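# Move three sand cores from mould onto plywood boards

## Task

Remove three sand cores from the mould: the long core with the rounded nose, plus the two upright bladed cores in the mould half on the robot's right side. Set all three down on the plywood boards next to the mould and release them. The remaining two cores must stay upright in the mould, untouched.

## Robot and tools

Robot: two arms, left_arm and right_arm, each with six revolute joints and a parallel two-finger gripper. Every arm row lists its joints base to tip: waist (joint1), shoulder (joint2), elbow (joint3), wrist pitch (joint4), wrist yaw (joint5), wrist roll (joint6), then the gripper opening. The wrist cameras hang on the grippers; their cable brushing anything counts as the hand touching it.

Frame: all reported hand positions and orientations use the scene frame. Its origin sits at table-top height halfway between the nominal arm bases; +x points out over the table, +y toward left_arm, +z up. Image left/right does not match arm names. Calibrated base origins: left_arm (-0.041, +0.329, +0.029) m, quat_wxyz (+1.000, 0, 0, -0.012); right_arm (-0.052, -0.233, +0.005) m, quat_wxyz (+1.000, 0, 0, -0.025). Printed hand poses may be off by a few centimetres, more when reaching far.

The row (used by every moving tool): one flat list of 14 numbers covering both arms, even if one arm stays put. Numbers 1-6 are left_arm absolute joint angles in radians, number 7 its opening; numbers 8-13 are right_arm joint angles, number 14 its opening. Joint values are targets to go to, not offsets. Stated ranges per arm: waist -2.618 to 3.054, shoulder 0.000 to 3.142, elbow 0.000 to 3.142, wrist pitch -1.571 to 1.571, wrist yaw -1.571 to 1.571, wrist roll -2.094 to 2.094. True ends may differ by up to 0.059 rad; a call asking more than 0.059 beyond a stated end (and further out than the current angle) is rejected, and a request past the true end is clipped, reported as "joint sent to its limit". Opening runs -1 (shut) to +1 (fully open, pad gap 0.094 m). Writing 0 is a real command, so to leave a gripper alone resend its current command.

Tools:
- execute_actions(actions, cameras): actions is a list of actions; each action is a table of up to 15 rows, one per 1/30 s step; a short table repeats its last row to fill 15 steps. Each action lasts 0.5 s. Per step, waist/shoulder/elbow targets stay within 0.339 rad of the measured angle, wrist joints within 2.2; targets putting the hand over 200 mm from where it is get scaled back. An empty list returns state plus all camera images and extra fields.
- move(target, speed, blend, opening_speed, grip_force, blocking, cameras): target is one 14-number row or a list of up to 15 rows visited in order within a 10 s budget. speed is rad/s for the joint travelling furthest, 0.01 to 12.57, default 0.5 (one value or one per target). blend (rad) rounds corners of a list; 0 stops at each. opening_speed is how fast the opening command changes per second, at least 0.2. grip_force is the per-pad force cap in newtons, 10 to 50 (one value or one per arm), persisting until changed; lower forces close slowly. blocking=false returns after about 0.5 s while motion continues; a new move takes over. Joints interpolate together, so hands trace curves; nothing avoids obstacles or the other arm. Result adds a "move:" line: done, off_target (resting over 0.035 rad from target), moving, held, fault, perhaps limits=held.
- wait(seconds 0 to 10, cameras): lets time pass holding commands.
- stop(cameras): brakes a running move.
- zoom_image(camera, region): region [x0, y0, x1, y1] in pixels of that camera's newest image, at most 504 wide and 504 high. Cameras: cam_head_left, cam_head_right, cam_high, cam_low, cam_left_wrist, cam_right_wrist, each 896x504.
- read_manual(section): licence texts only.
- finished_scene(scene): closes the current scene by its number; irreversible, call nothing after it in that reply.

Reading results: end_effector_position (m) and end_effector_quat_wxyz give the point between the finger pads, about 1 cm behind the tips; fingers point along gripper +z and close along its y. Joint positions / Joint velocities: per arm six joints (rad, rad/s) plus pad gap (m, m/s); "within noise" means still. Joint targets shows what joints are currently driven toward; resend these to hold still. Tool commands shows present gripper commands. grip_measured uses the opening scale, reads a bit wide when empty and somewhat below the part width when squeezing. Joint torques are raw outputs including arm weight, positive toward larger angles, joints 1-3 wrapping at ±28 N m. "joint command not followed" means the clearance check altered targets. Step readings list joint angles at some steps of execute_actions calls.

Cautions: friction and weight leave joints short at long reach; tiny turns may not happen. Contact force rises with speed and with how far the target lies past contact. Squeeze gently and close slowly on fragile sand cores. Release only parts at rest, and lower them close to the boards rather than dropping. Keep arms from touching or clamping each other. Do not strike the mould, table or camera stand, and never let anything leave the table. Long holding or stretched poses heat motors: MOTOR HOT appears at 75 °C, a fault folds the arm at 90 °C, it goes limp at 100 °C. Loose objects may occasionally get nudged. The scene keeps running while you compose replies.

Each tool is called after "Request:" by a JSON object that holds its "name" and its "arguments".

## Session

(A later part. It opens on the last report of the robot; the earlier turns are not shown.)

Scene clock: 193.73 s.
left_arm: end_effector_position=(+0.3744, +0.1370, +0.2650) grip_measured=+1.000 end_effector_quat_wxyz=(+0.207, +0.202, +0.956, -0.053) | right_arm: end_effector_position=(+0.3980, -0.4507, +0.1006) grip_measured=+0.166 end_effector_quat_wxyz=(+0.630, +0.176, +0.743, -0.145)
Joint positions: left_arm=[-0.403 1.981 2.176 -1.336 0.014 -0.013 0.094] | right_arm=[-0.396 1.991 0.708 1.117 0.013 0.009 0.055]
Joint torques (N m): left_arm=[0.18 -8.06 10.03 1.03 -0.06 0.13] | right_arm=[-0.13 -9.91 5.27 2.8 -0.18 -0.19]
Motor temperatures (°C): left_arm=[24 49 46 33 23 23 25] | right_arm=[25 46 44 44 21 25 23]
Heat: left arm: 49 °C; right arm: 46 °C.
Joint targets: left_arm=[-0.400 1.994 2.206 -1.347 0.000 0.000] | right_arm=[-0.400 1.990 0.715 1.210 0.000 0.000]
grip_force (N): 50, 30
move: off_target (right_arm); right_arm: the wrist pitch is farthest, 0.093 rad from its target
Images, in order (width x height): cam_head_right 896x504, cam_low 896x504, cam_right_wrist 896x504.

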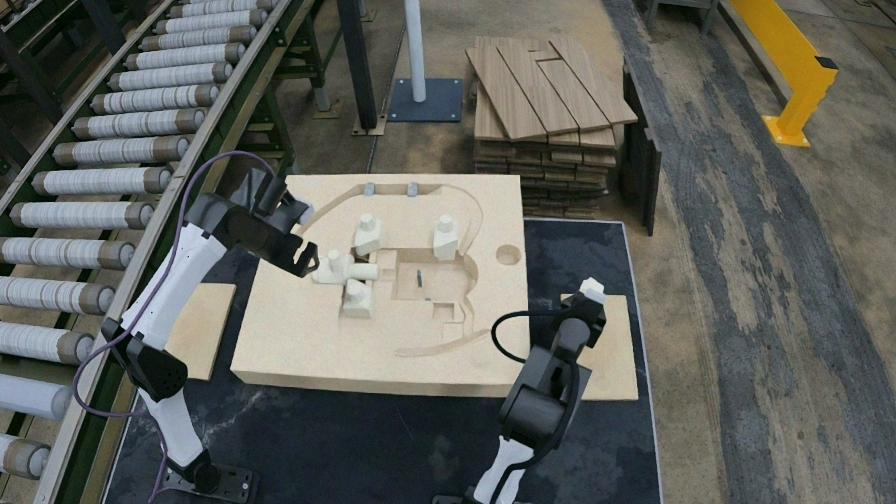

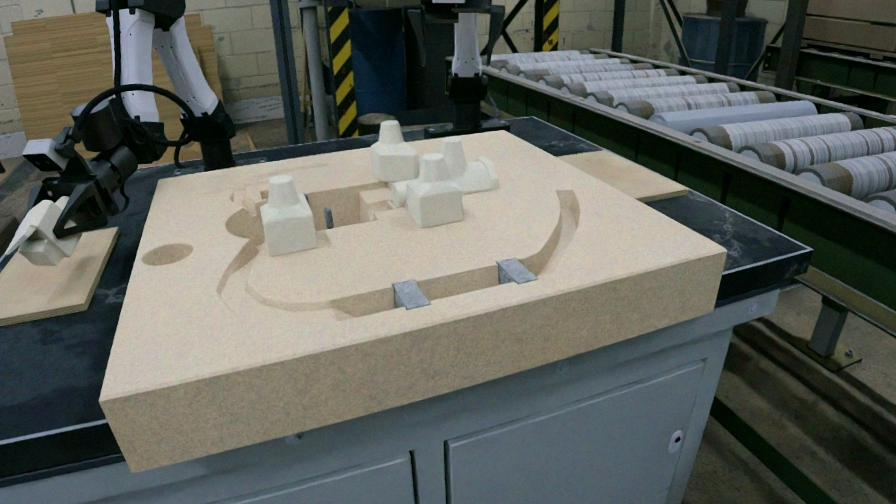

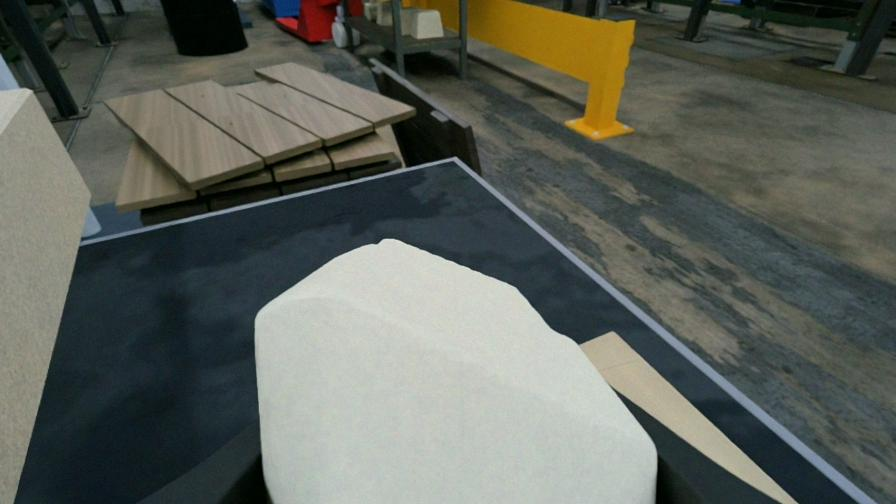

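Request:
{"name": "move", "arguments": {"target": [-0.40,1.994,2.206,-1.347,0,0,1,-0.40,2.14,0.717,1.355,0,0,-0.1], "speed": 0.3, "cameras": ["cam_low","cam_head_right"]}}

Request:
{"name": "zoom_image", "arguments": {"camera": "cam_low", "region": [0, 120, 180, 340]}}

Scene clock: 201.90 s.
left_arm: end_effector_position=(+0.3744, +0.1370, +0.2650) grip_measured=+1.000 end_effector_quat_wxyz=(+0.207, +0.202, +0.956, -0.053) | right_arm: end_effector_position=(+0.3987, -0.4510, +0.0654) grip_measured=+0.166 end_effector_quat_wxyz=(+0.629, +0.176, +0.744, -0.145)
Joint positions: left_arm=[-0.403 1.981 2.176 -1.336 0.014 -0.013 0.094] | right_arm=[-0.396 2.138 0.708 1.262 0.013 0.008 0.055]
Joint torques (N m): left_arm=[0.16 -8.14 10.09 1.04 -0.06 0.15] | right_arm=[-0.05 -10.21 4.63 2.83 -0.17 -0.13]
Heat: left arm: 49 °C; right arm: 47 °C.
Joint targets: left_arm=[-0.400 1.994 2.206 -1.347 0.000 0.000] | right_arm=[-0.400 2.140 0.717 1.355 0.000 0.000]
grip_force (N): 50, 30
move: off_target (right_arm); right_arm: the wrist pitch is farthest, 0.093 rad from its target
Images, in order (width x height): cam_head_right 896x504, cam_low 896x504.

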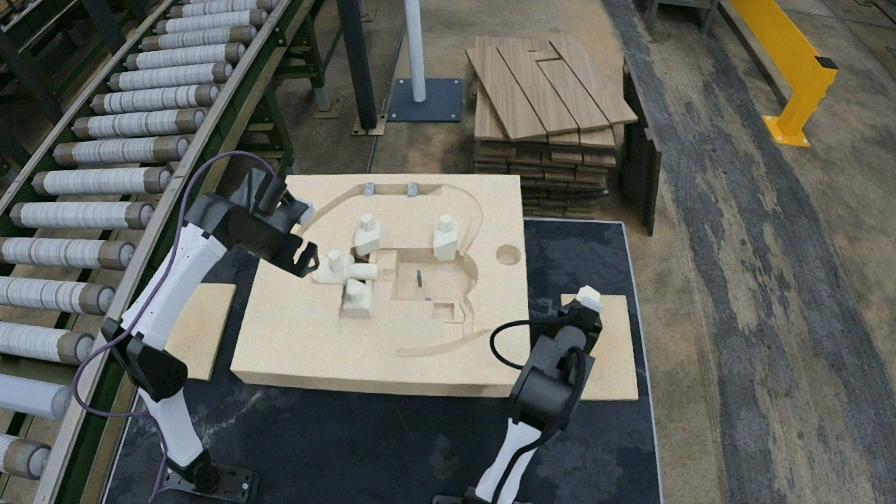

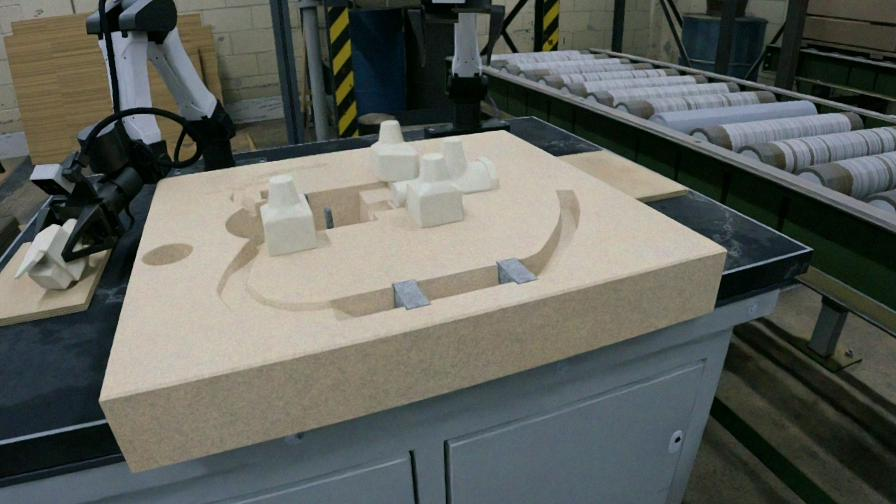

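Scaled by 2.291 from the camera's 896x504 image, which has a finer 1280x720 frame.

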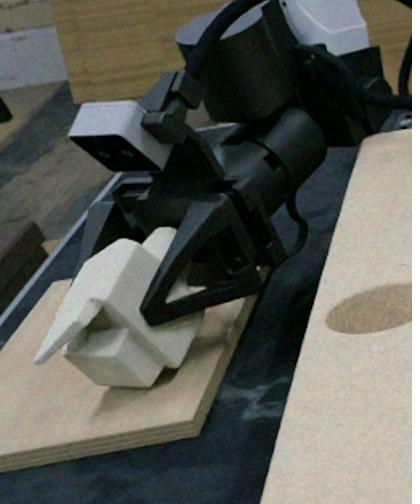

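Request:
{"name": "move", "arguments": {"target": [-0.40,1.994,2.206,-1.347,0,0,1,-0.40,2.19,0.717,1.405,0,0,-0.1], "speed": 0.15, "grip_force": [50,12], "cameras": ["cam_low","cam_right_wrist"]}}

Request:
{"name": "zoom_image", "arguments": {"camera": "cam_low", "region": [0, 120, 180, 340]}}

Scene clock: 213.93 s.
left_arm: end_effector_position=(+0.3744, +0.1370, +0.2650) grip_measured=+1.000 end_effector_quat_wxyz=(+0.207, +0.202, +0.956, -0.053) | right_arm: end_effector_position=(+0.3999, -0.4515, +0.0730) grip_measured=+0.171 end_effector_quat_wxyz=(+0.644, +0.173, +0.730, -0.148)
Joint positions: left_arm=[-0.403 1.981 2.176 -1.336 0.014 -0.013 0.094] | right_arm=[-0.396 2.149 0.708 1.314 0.013 0.008 0.055]
Joint torques (N m): left_arm=[0.27 -8.13 10 1.04 -0.05 0.15] | right_arm=[-0.14 -6.24 4.64 2.76 -0.16 -0.21]
Heat: left arm: 49 °C; right arm: 48 °C.
Joint targets: left_arm=[-0.400 1.994 2.206 -1.347 0.000 0.000] | right_arm=[-0.400 2.190 0.717 1.405 0.000 0.000]
grip_force (N): 50, 12
move: off_target (right_arm); right_arm: the wrist pitch is farthest, 0.091 rad from its target
Images, in order (width x height): cam_low 896x504, cam_right_wrist 896x504.

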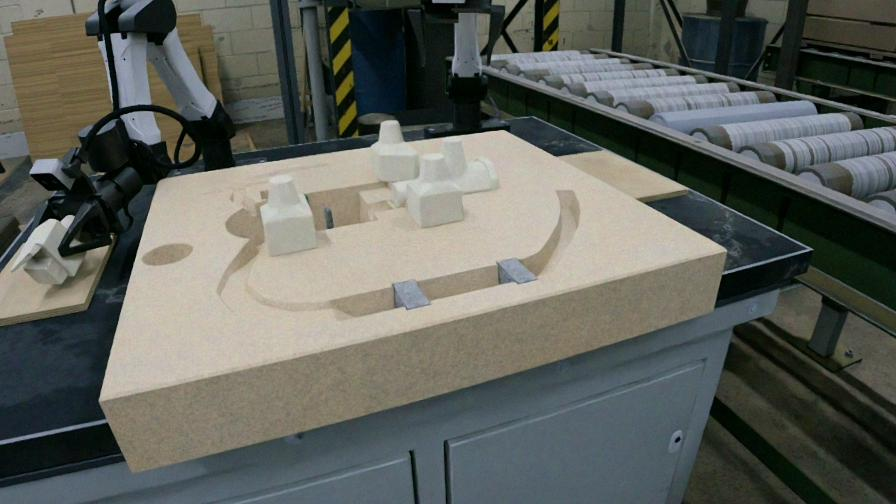

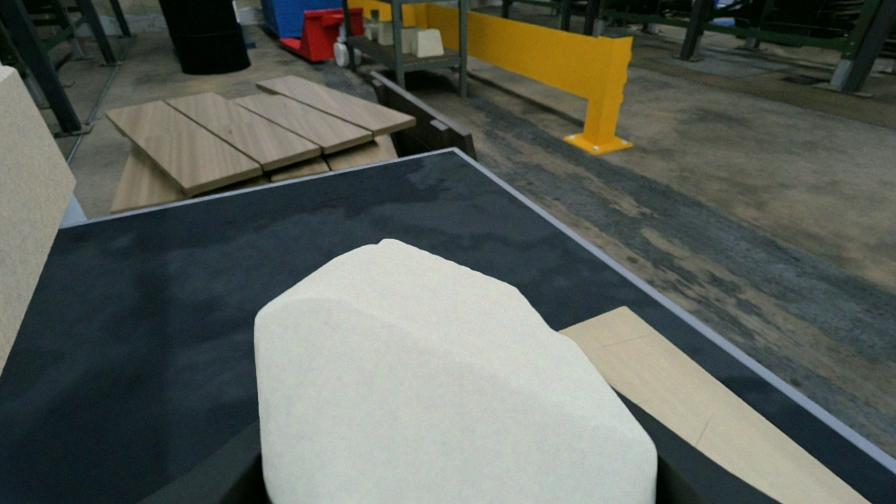

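Scaled by 2.291 from the camera's 896x504 image, which has a finer 1280x720 frame.

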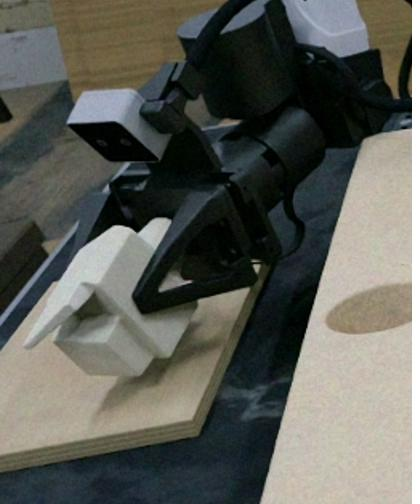

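Request:
{"name": "move", "arguments": {"target": [-0.40,1.994,2.206,-1.347,0,0,1,-0.40,2.25,0.717,1.42,0,0,-0.1], "speed": 0.25, "cameras": ["cam_low","cam_right_wrist"]}}

Request:
{"name": "zoom_image", "arguments": {"camera": "cam_low", "region": [0, 120, 180, 340]}}

Scene clock: 225.70 s.
left_arm: end_effector_position=(+0.3744, +0.1370, +0.2650) grip_measured=+1.000 end_effector_quat_wxyz=(+0.207, +0.202, +0.956, -0.053) | right_arm: end_effector_position=(+0.4003, -0.4517, +0.0757) grip_measured=+0.171 end_effector_quat_wxyz=(+0.650, +0.172, +0.725, -0.149)
Joint positions: left_arm=[-0.403 1.981 2.176 -1.336 0.014 -0.013 0.094] | right_arm=[-0.396 2.154 0.708 1.335 0.013 0.008 0.055]
Joint torques (N m): left_arm=[0.14 -8.08 10.02 1 -0.05 0.14] | right_arm=[-0.09 -0.76 4.62 2.7 -0.14 -0.15]
Heat: left arm: 50 °C; right arm: 48 °C.
Joint targets: left_arm=[-0.400 1.994 2.206 -1.347 0.000 0.000] | right_arm=[-0.400 2.250 0.717 1.420 0.000 0.000]
grip_force (N): 50, 12
move: off_target (right_arm); right_arm: the shoulder is farthest, 0.096 rad from its target
Images, in order (width x height): cam_low 896x504, cam_right_wrist 896x504.

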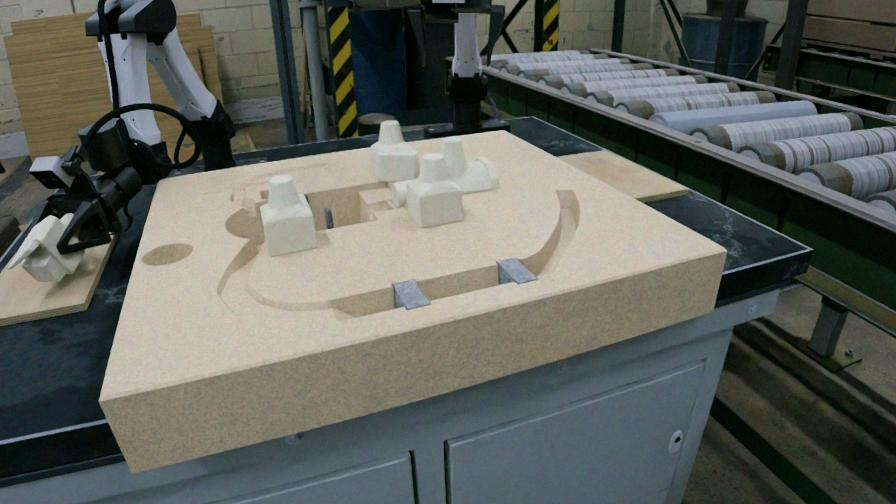

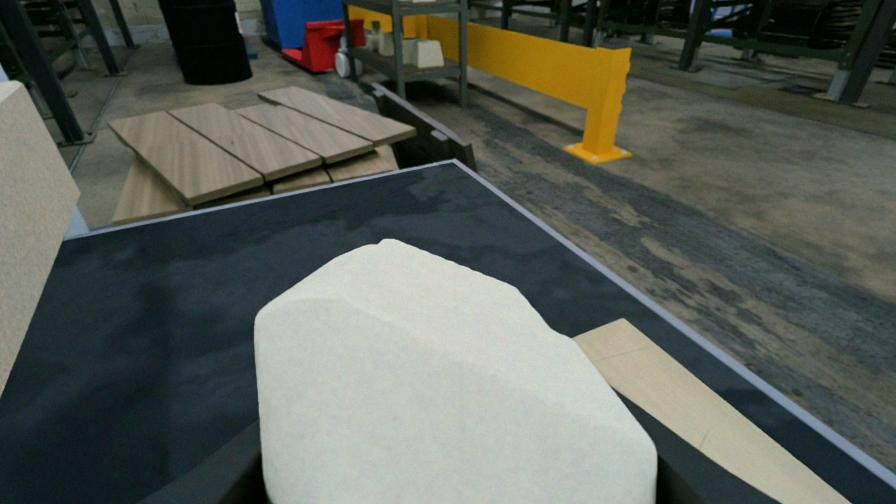

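Scaled by 2.291 from the camera's 896x504 image, which has a finer 1280x720 frame.

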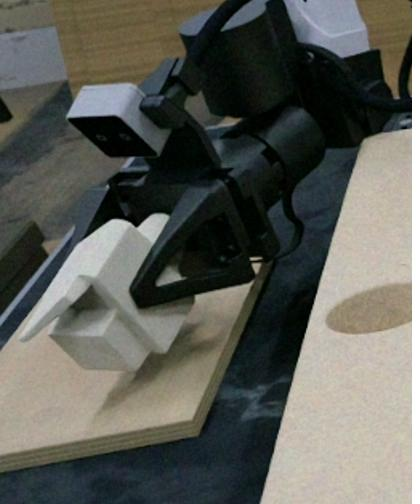

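Request:
{"name": "move", "arguments": {"target": [[-0.40,1.994,2.206,-1.347,0,0,1,-0.40,1.99,0.717,1.30,0,0,-0.1],[-0.40,1.994,2.206,-1.347,0,0,1,-0.60,1.96,0.84,1.12,0,0,-0.1]], "speed": 0.4, "blend": [0.05,0], "grip_force": [50,25], "cameras": ["cam_low","cam_right_wrist","cam_head_right","cam_high"]}}

Scene clock: 247.90 s.
left_arm: end_effector_position=(+0.3744, +0.1370, +0.2650) grip_measured=+1.000 end_effector_quat_wxyz=(+0.207, +0.202, +0.956, -0.053) | right_arm: end_effector_position=(+0.3614, -0.5510, +0.1114) grip_measured=+0.169 end_effector_quat_wxyz=(+0.617, +0.249, +0.717, -0.209)
Joint positions: left_arm=[-0.403 1.981 2.176 -1.336 0.014 -0.013 0.094] | right_arm=[-0.604 2.014 0.804 1.058 0.007 0.008 0.055]
Joint torques (N m): left_arm=[0.2 -8.08 10.1 1.01 -0.06 0.14] | right_arm=[0.62 -15.75 7.76 2.48 -0.1 -0.14]
Motor temperatures (°C): left_arm=[23 50 47 32 23 23 25] | right_arm=[25 40 39 49 21 25 22]
Heat: left arm: 50 °C; right arm: 49 °C.
Joint targets: left_arm=[-0.400 1.994 2.206 -1.347 0.000 0.000] | right_arm=[-0.600 1.960 0.840 1.120 0.000 0.000]
grip_force (N): 50, 25
move: off_target (right_arm); right_arm: the wrist pitch is farthest, 0.062 rad from its target
Images, in order (width x height): cam_head_right 896x504, cam_high 896x504, cam_low 896x504, cam_right_wrist 896x504.

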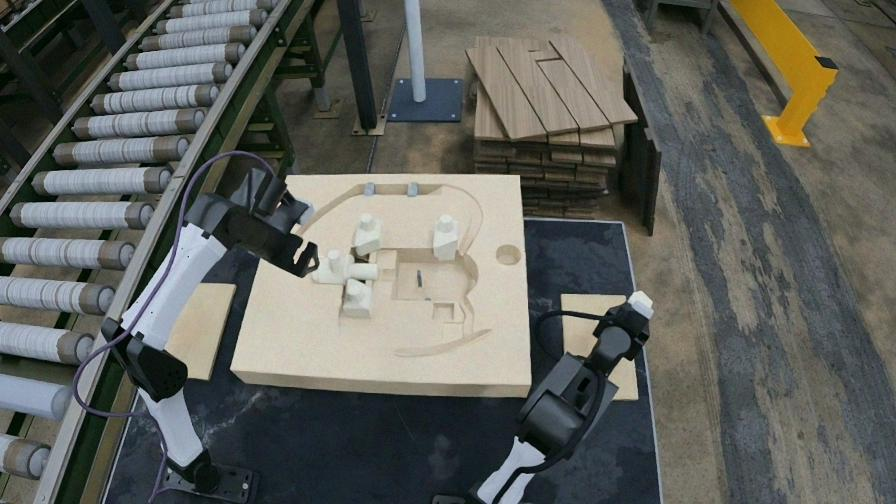

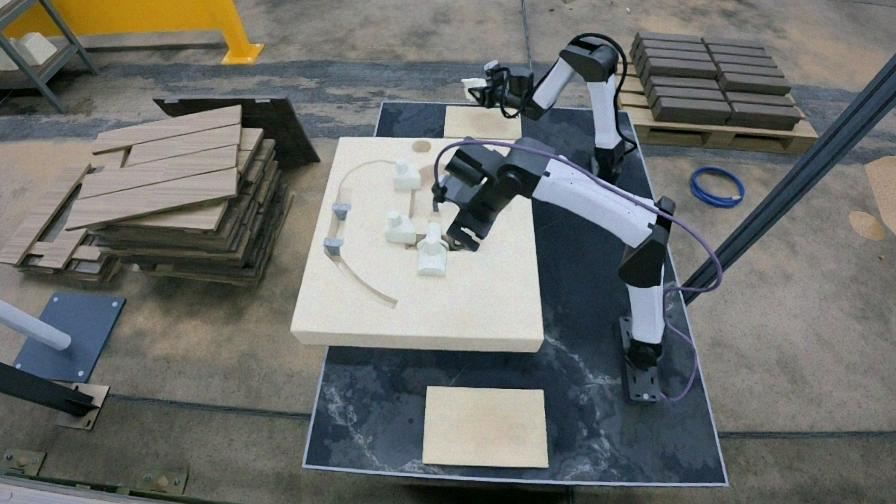

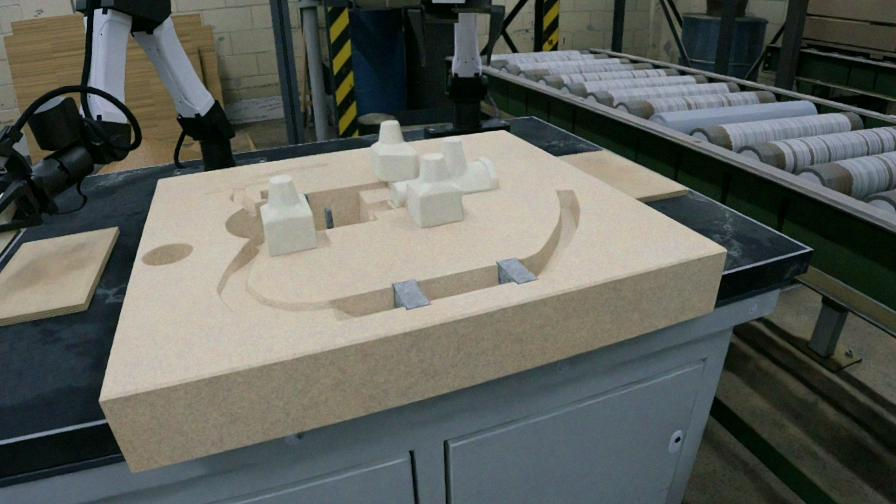

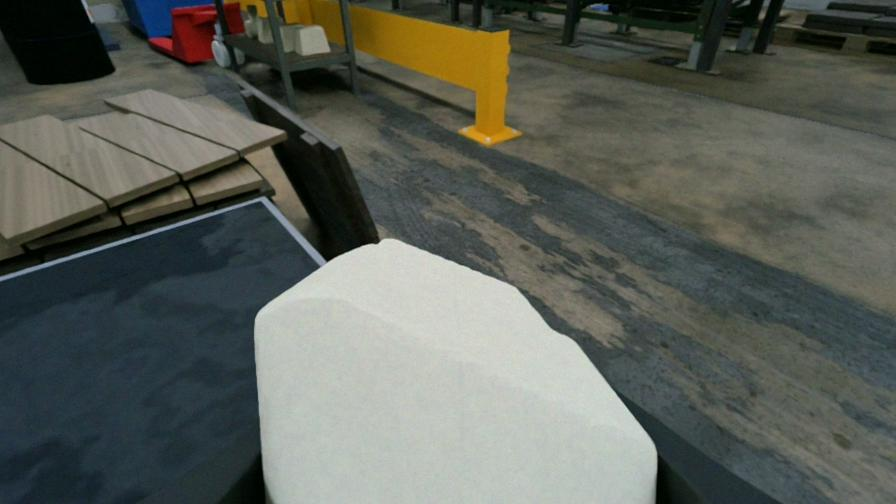

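Request:
{"name": "move", "arguments": {"target": [-0.40,1.994,2.206,-1.347,0,0,1,-0.60,1.83,0.495,1.26,0,0,-0.1], "speed": 0.4, "cameras": ["cam_right_wrist","cam_head_right"]}}

Scene clock: 258.73 s.
left_arm: end_effector_position=(+0.3744, +0.1370, +0.2650) grip_measured=+1.000 end_effector_quat_wxyz=(+0.207, +0.202, +0.956, -0.053) | right_arm: end_effector_position=(+0.3010, -0.5048, +0.0852) grip_measured=+0.169 end_effector_quat_wxyz=(+0.591, +0.256, +0.738, -0.201)
Joint positions: left_arm=[-0.403 1.981 2.176 -1.336 0.014 -0.013 0.094] | right_arm=[-0.604 1.879 0.488 1.168 0.007 0.008 0.055]
Joint torques (N m): left_arm=[0.21 -8.14 10.03 1.04 -0.05 0.13] | right_arm=[0.62 -13.03 4.71 2.76 -0.1 -0.1]
Heat: left arm: 50 °C; right arm: 51 °C.
Joint targets: left_arm=[-0.400 1.994 2.206 -1.347 0.000 0.000] | right_arm=[-0.600 1.830 0.495 1.260 0.000 0.000]
grip_force (N): 50, 25
move: off_target (right_arm); right_arm: the wrist pitch is farthest, 0.092 rad from its target
Images, in order (width x height): cam_head_right 896x504, cam_right_wrist 896x504.

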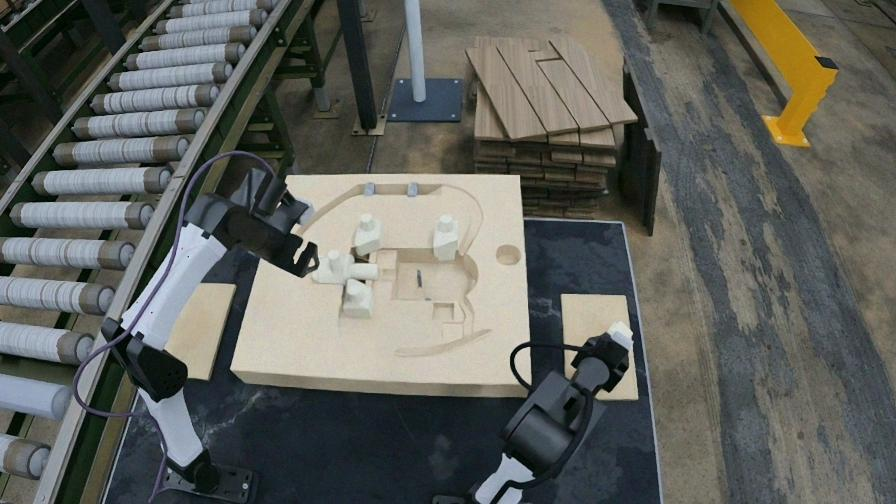

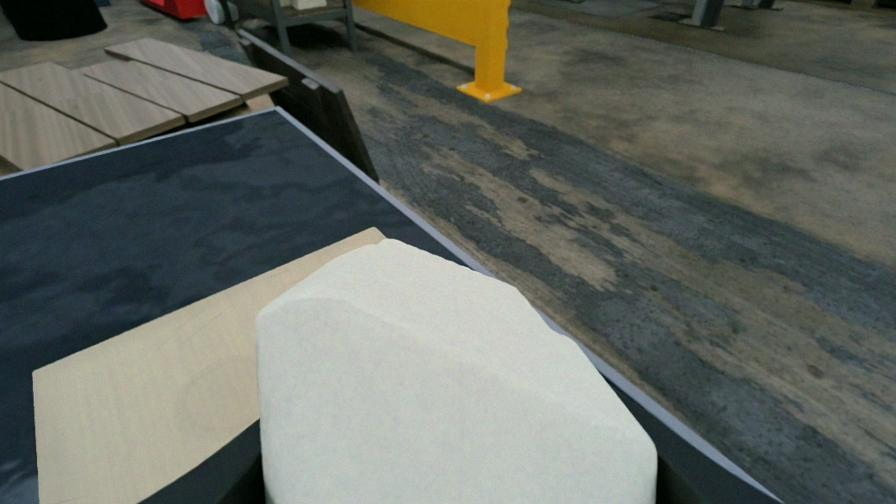

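Request:
{"name": "move", "arguments": {"target": [-0.40,1.994,2.206,-1.347,0,0,1,-0.60,2.04,0.495,1.46,0,0,-0.1], "speed": 0.2, "grip_force": [50,12], "cameras": ["cam_right_wrist","cam_high","cam_head_right"]}}

Request:
{"name": "zoom_image", "arguments": {"camera": "cam_high", "region": [420, 50, 560, 150]}}

Request:
{"name": "zoom_image", "arguments": {"camera": "cam_head_right", "region": [540, 280, 680, 420]}}

Scene clock: 267.77 s.
left_arm: end_effector_position=(+0.3744, +0.1370, +0.2650) grip_measured=+1.000 end_effector_quat_wxyz=(+0.207, +0.202, +0.956, -0.053) | right_arm: end_effector_position=(+0.3026, -0.5060, +0.0609) grip_measured=+0.171 end_effector_quat_wxyz=(+0.598, +0.254, +0.733, -0.203)
Joint positions: left_arm=[-0.403 1.981 2.176 -1.336 0.014 -0.013 0.094] | right_arm=[-0.604 2.034 0.488 1.34 0.007 0.007 0.055]
Joint torques (N m): left_arm=[0.12 -8.12 10.04 1.03 -0.04 0.14] | right_arm=[0.68 -7.84 3.97 3.02 -0.09 -0.19]
Motor temperatures (°C): left_arm=[23 50 47 32 22 23 25] | right_arm=[25 44 40 54 21 25 23]
Heat: left arm: 50 °C; right arm: 54 °C.
Joint targets: left_arm=[-0.400 1.994 2.206 -1.347 0.000 0.000] | right_arm=[-0.600 2.040 0.495 1.460 0.000 0.000]
grip_force (N): 50, 12
move: off_target (right_arm); right_arm: the wrist pitch is farthest, 0.120 rad from its target
Images, in order (width x height): cam_head_right 896x504, cam_high 896x504, cam_right_wrist 896x504.

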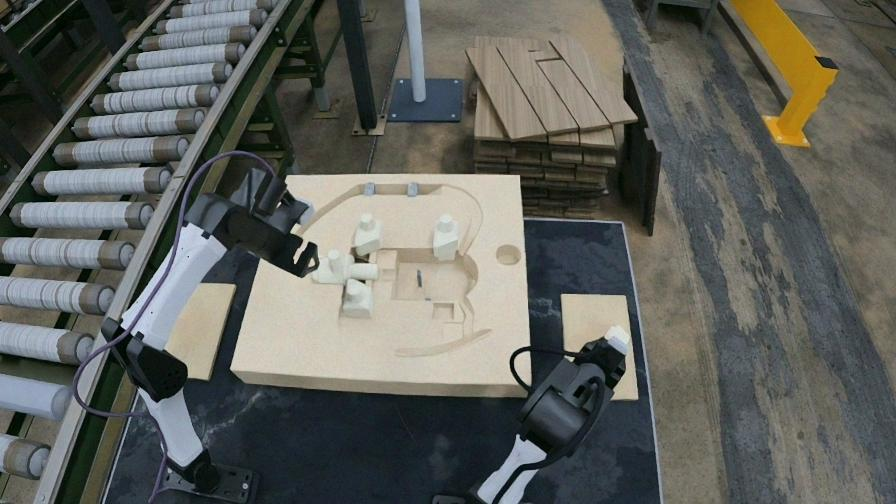

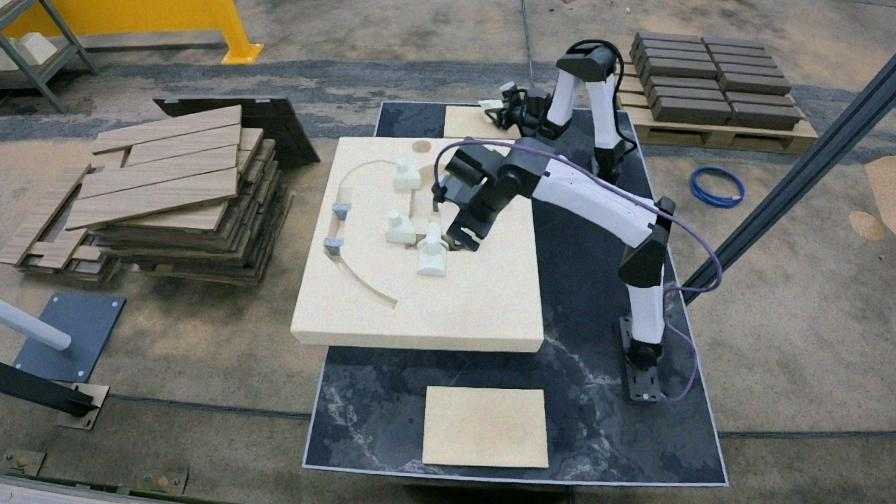

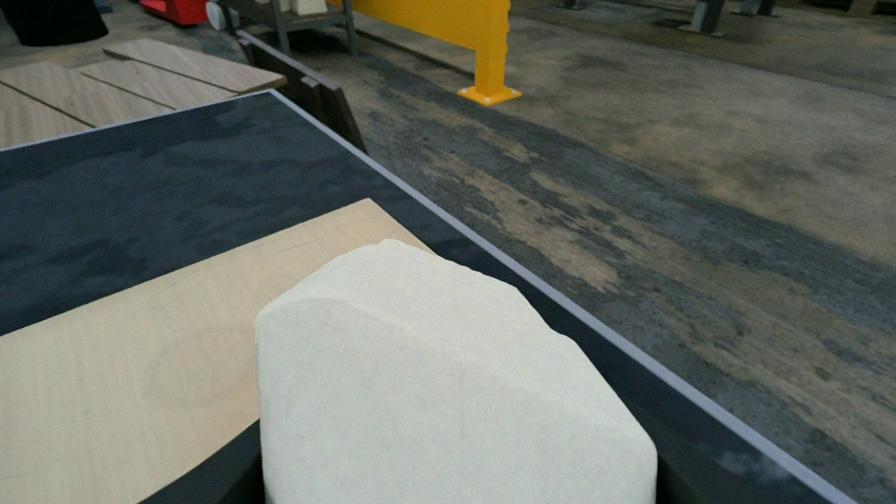

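Scaled by 3.600 from the camera's 896x504 image, which has a finer 1280x720 frame.

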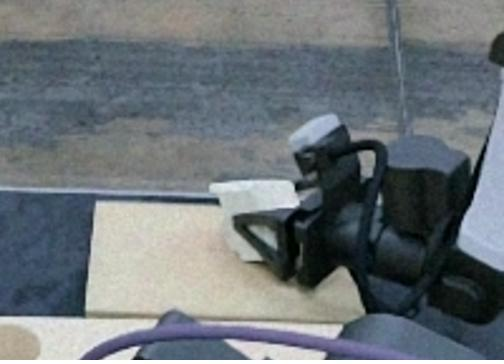

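Scaled by 3.600 from the camera's 896x504 image, which has a finer 1280x720 frame.

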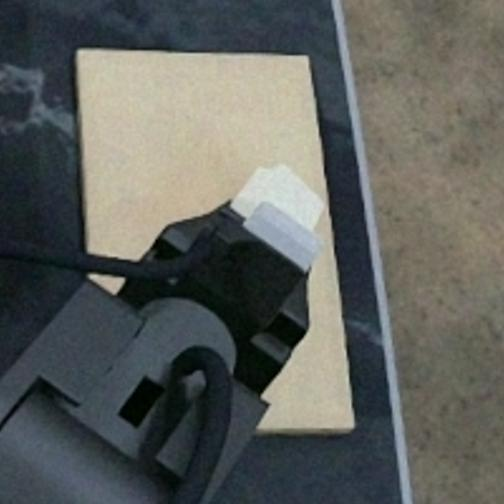

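Request:
{"name": "move", "arguments": {"target": [-0.40,1.994,2.206,-1.347,0,0,1,-0.60,2.12,0.495,1.54,0,0,-0.1], "speed": 0.2, "cameras": ["cam_right_wrist","cam_high"]}}

Request:
{"name": "zoom_image", "arguments": {"camera": "cam_high", "region": [420, 50, 560, 150]}}

Scene clock: 275.30 s.
left_arm: end_effector_position=(+0.3744, +0.1370, +0.2650) grip_measured=+1.000 end_effector_quat_wxyz=(+0.207, +0.202, +0.956, -0.053) | right_arm: end_effector_position=(+0.3063, -0.5089, +0.0592) grip_measured=+0.171 end_effector_quat_wxyz=(+0.600, +0.251, +0.731, -0.206)
Joint positions: left_arm=[-0.403 1.981 2.176 -1.336 0.014 -0.013 0.094] | right_arm=[-0.604 2.061 0.507 1.358 0.007 0.001 0.055]
Joint torques (N m): left_arm=[0.25 -8.18 10.03 1.03 -0.06 0.14] | right_arm=[0.7 -2.96 2.71 3.56 -0.1 -0.08]
Motor temperatures (°C): left_arm=[23 50 47 32 22 23 25] | right_arm=[25 44 39 57 21 25 22]
Heat: left arm: 50 °C; right arm: 57 °C.
Joint targets: left_arm=[-0.400 1.994 2.206 -1.347 0.000 0.000] | right_arm=[-0.600 2.120 0.495 1.540 0.000 0.000]
grip_force (N): 50, 12
move: off_target (right_arm); right_arm: the wrist pitch is farthest, 0.182 rad from its target
Images, in order (width x height): cam_high 896x504, cam_right_wrist 896x504.

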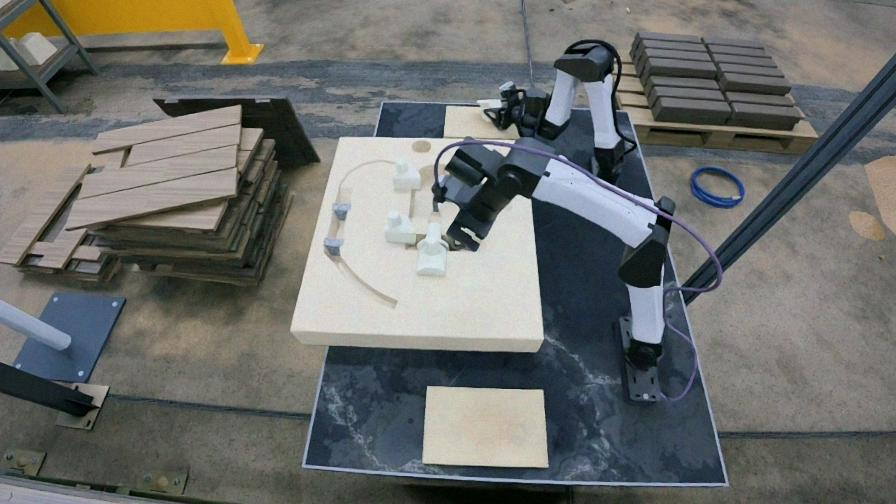

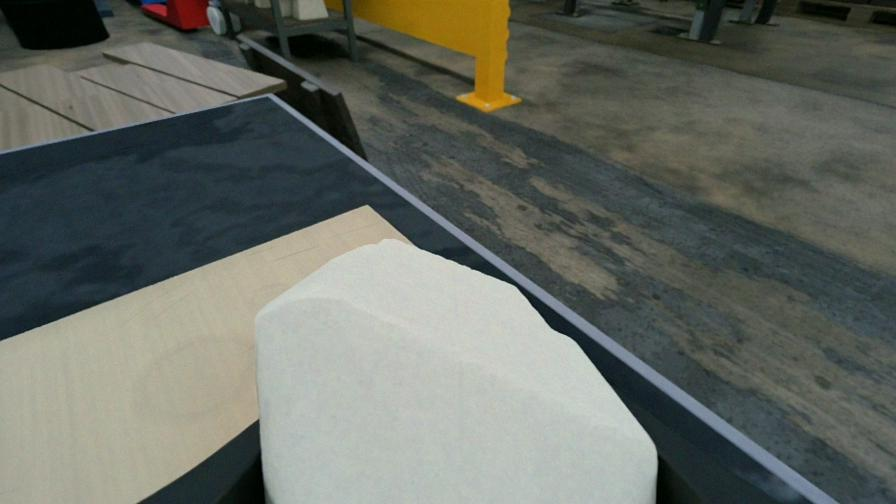

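Scaled by 3.600 from the camera's 896x504 image, which has a finer 1280x720 frame.

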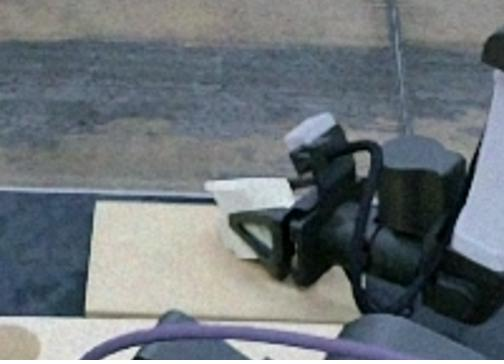

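Request:
{"name": "move", "arguments": {"target": [-0.40,1.994,2.206,-1.347,0,0,1,-0.60,2.12,0.495,1.54,0,0,0.172], "opening_speed": 0.2, "cameras": ["cam_right_wrist","cam_high"]}}

Request:
{"name": "zoom_image", "arguments": {"camera": "cam_high", "region": [420, 50, 560, 150]}}

Scene clock: 281.13 s.
left_arm: end_effector_position=(+0.3744, +0.1370, +0.2650) grip_measured=+1.000 end_effector_quat_wxyz=(+0.207, +0.202, +0.956, -0.053) | right_arm: end_effector_position=(+0.3063, -0.5089, +0.0592) grip_measured=+0.176 end_effector_quat_wxyz=(+0.600, +0.251, +0.731, -0.206)
Joint positions: left_arm=[-0.403 1.981 2.176 -1.336 0.014 -0.013 0.094] | right_arm=[-0.604 2.061 0.507 1.358 0.007 0.001 0.055]
Joint torques (N m): left_arm=[0.14 -8.16 10.06 1.02 -0.04 0.14] | right_arm=[0.62 -2.88 2.51 3.59 -0.11 -0.06]
Motor temperatures (°C): left_arm=[23 50 47 32 22 23 25] | right_arm=[25 43 38 59 21 25 22]
Heat: left arm: 50 °C; right arm: 59 °C.
Joint targets: left_arm=[-0.400 1.994 2.206 -1.347 0.000 0.000] | right_arm=[-0.600 2.120 0.495 1.540 0.000 0.000]
grip_force (N): 50, 12
move: off_target (right_arm); right_arm: the wrist pitch is farthest, 0.182 rad from its target
Images, in order (width x height): cam_high 896x504, cam_right_wrist 896x504.

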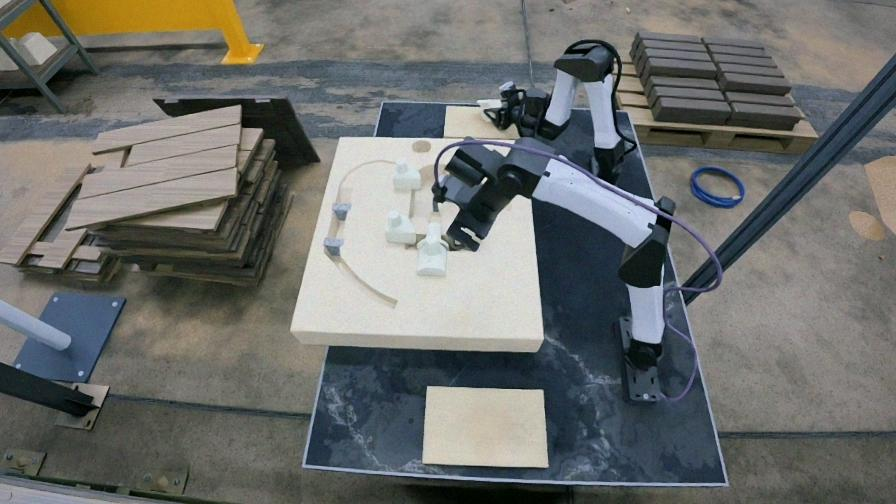

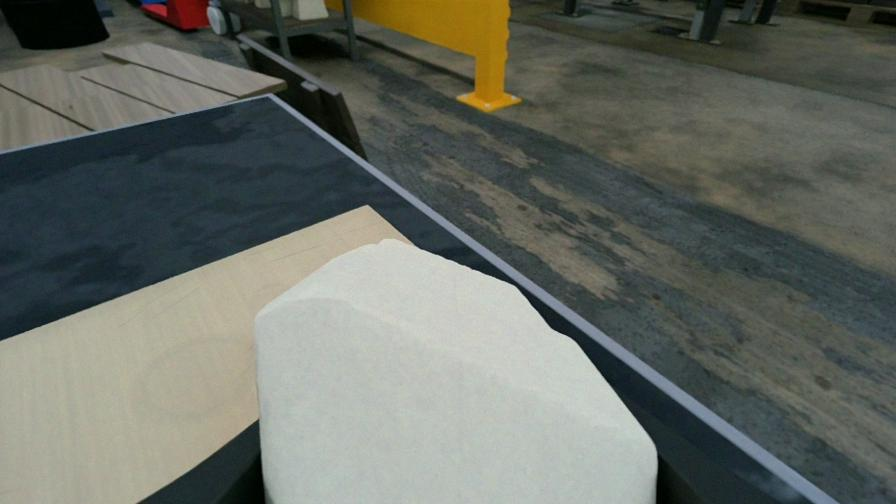

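Scaled by 3.600 from the camera's 896x504 image, which has a finer 1280x720 frame.

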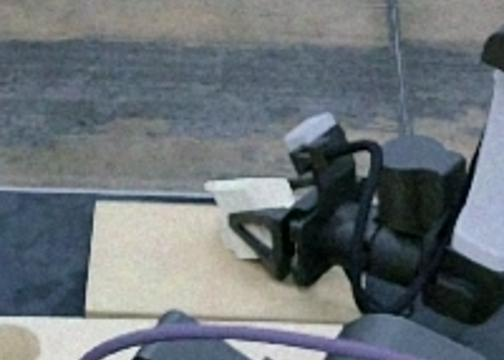

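Request:
{"name": "move", "arguments": {"target": [-0.40,1.994,2.206,-1.347,0,0,1,-0.60,2.10,0.495,1.52,0,0,0.195], "opening_speed": 0.2, "cameras": ["cam_right_wrist","cam_high"]}}

Request:
{"name": "zoom_image", "arguments": {"camera": "cam_high", "region": [420, 50, 560, 150]}}

Scene clock: 288.67 s.
left_arm: end_effector_position=(+0.3744, +0.1370, +0.2650) grip_measured=+1.000 end_effector_quat_wxyz=(+0.207, +0.202, +0.956, -0.053) | right_arm: end_effector_position=(+0.3006, -0.5045, +0.0346) grip_measured=+0.193 end_effector_quat_wxyz=(+0.576, +0.257, +0.750, -0.198)
Joint positions: left_arm=[-0.403 1.981 2.176 -1.336 0.014 -0.013 0.094] | right_arm=[-0.604 2.106 0.495 1.351 0.007 0.001 0.056]
Joint torques (N m): left_arm=[0.25 -8.05 10.07 1.04 -0.06 0.15] | right_arm=[0.7 -9.4 3.14 3.45 -0.08 -0.07]
Motor temperatures (°C): left_arm=[23 50 47 32 22 23 25] | right_arm=[25 42 38 61 21 25 22]
Heat: left arm: 50 °C; right arm: 61 °C.
Joint targets: left_arm=[-0.400 1.994 2.206 -1.347 0.000 0.000] | right_arm=[-0.600 2.100 0.495 1.520 0.000 0.000]
grip_force (N): 50, 12
move: off_target (right_arm); right_arm: the wrist pitch is farthest, 0.169 rad from its target
Images, in order (width x height): cam_high 896x504, cam_right_wrist 896x504.

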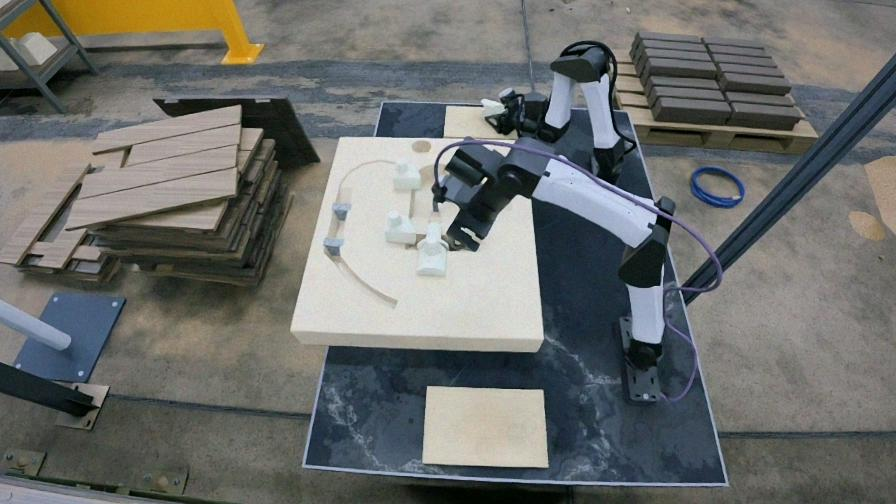

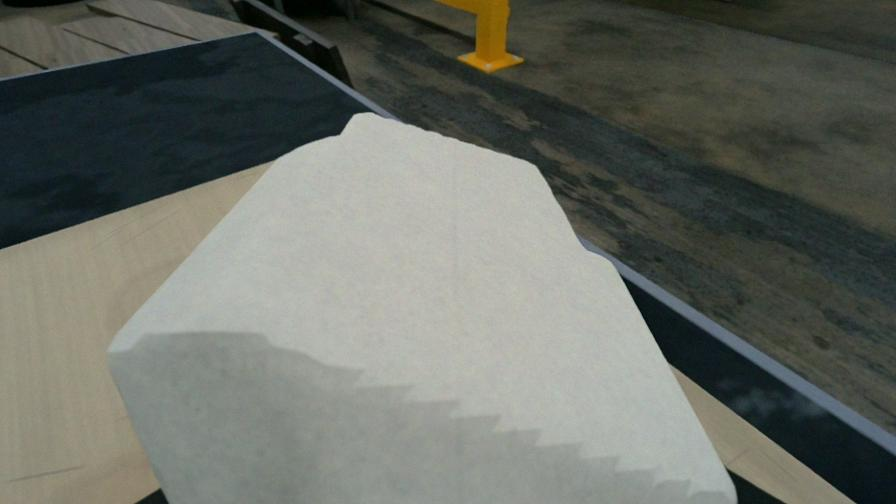

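Scaled by 3.600 from the camera's 896x504 image, which has a finer 1280x720 frame.

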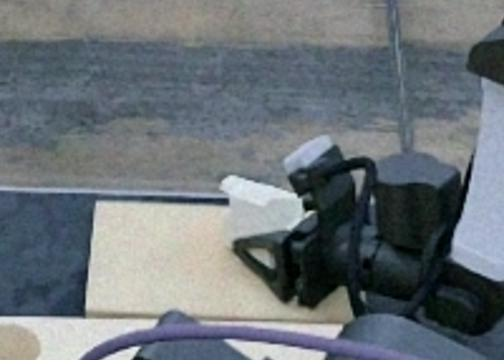

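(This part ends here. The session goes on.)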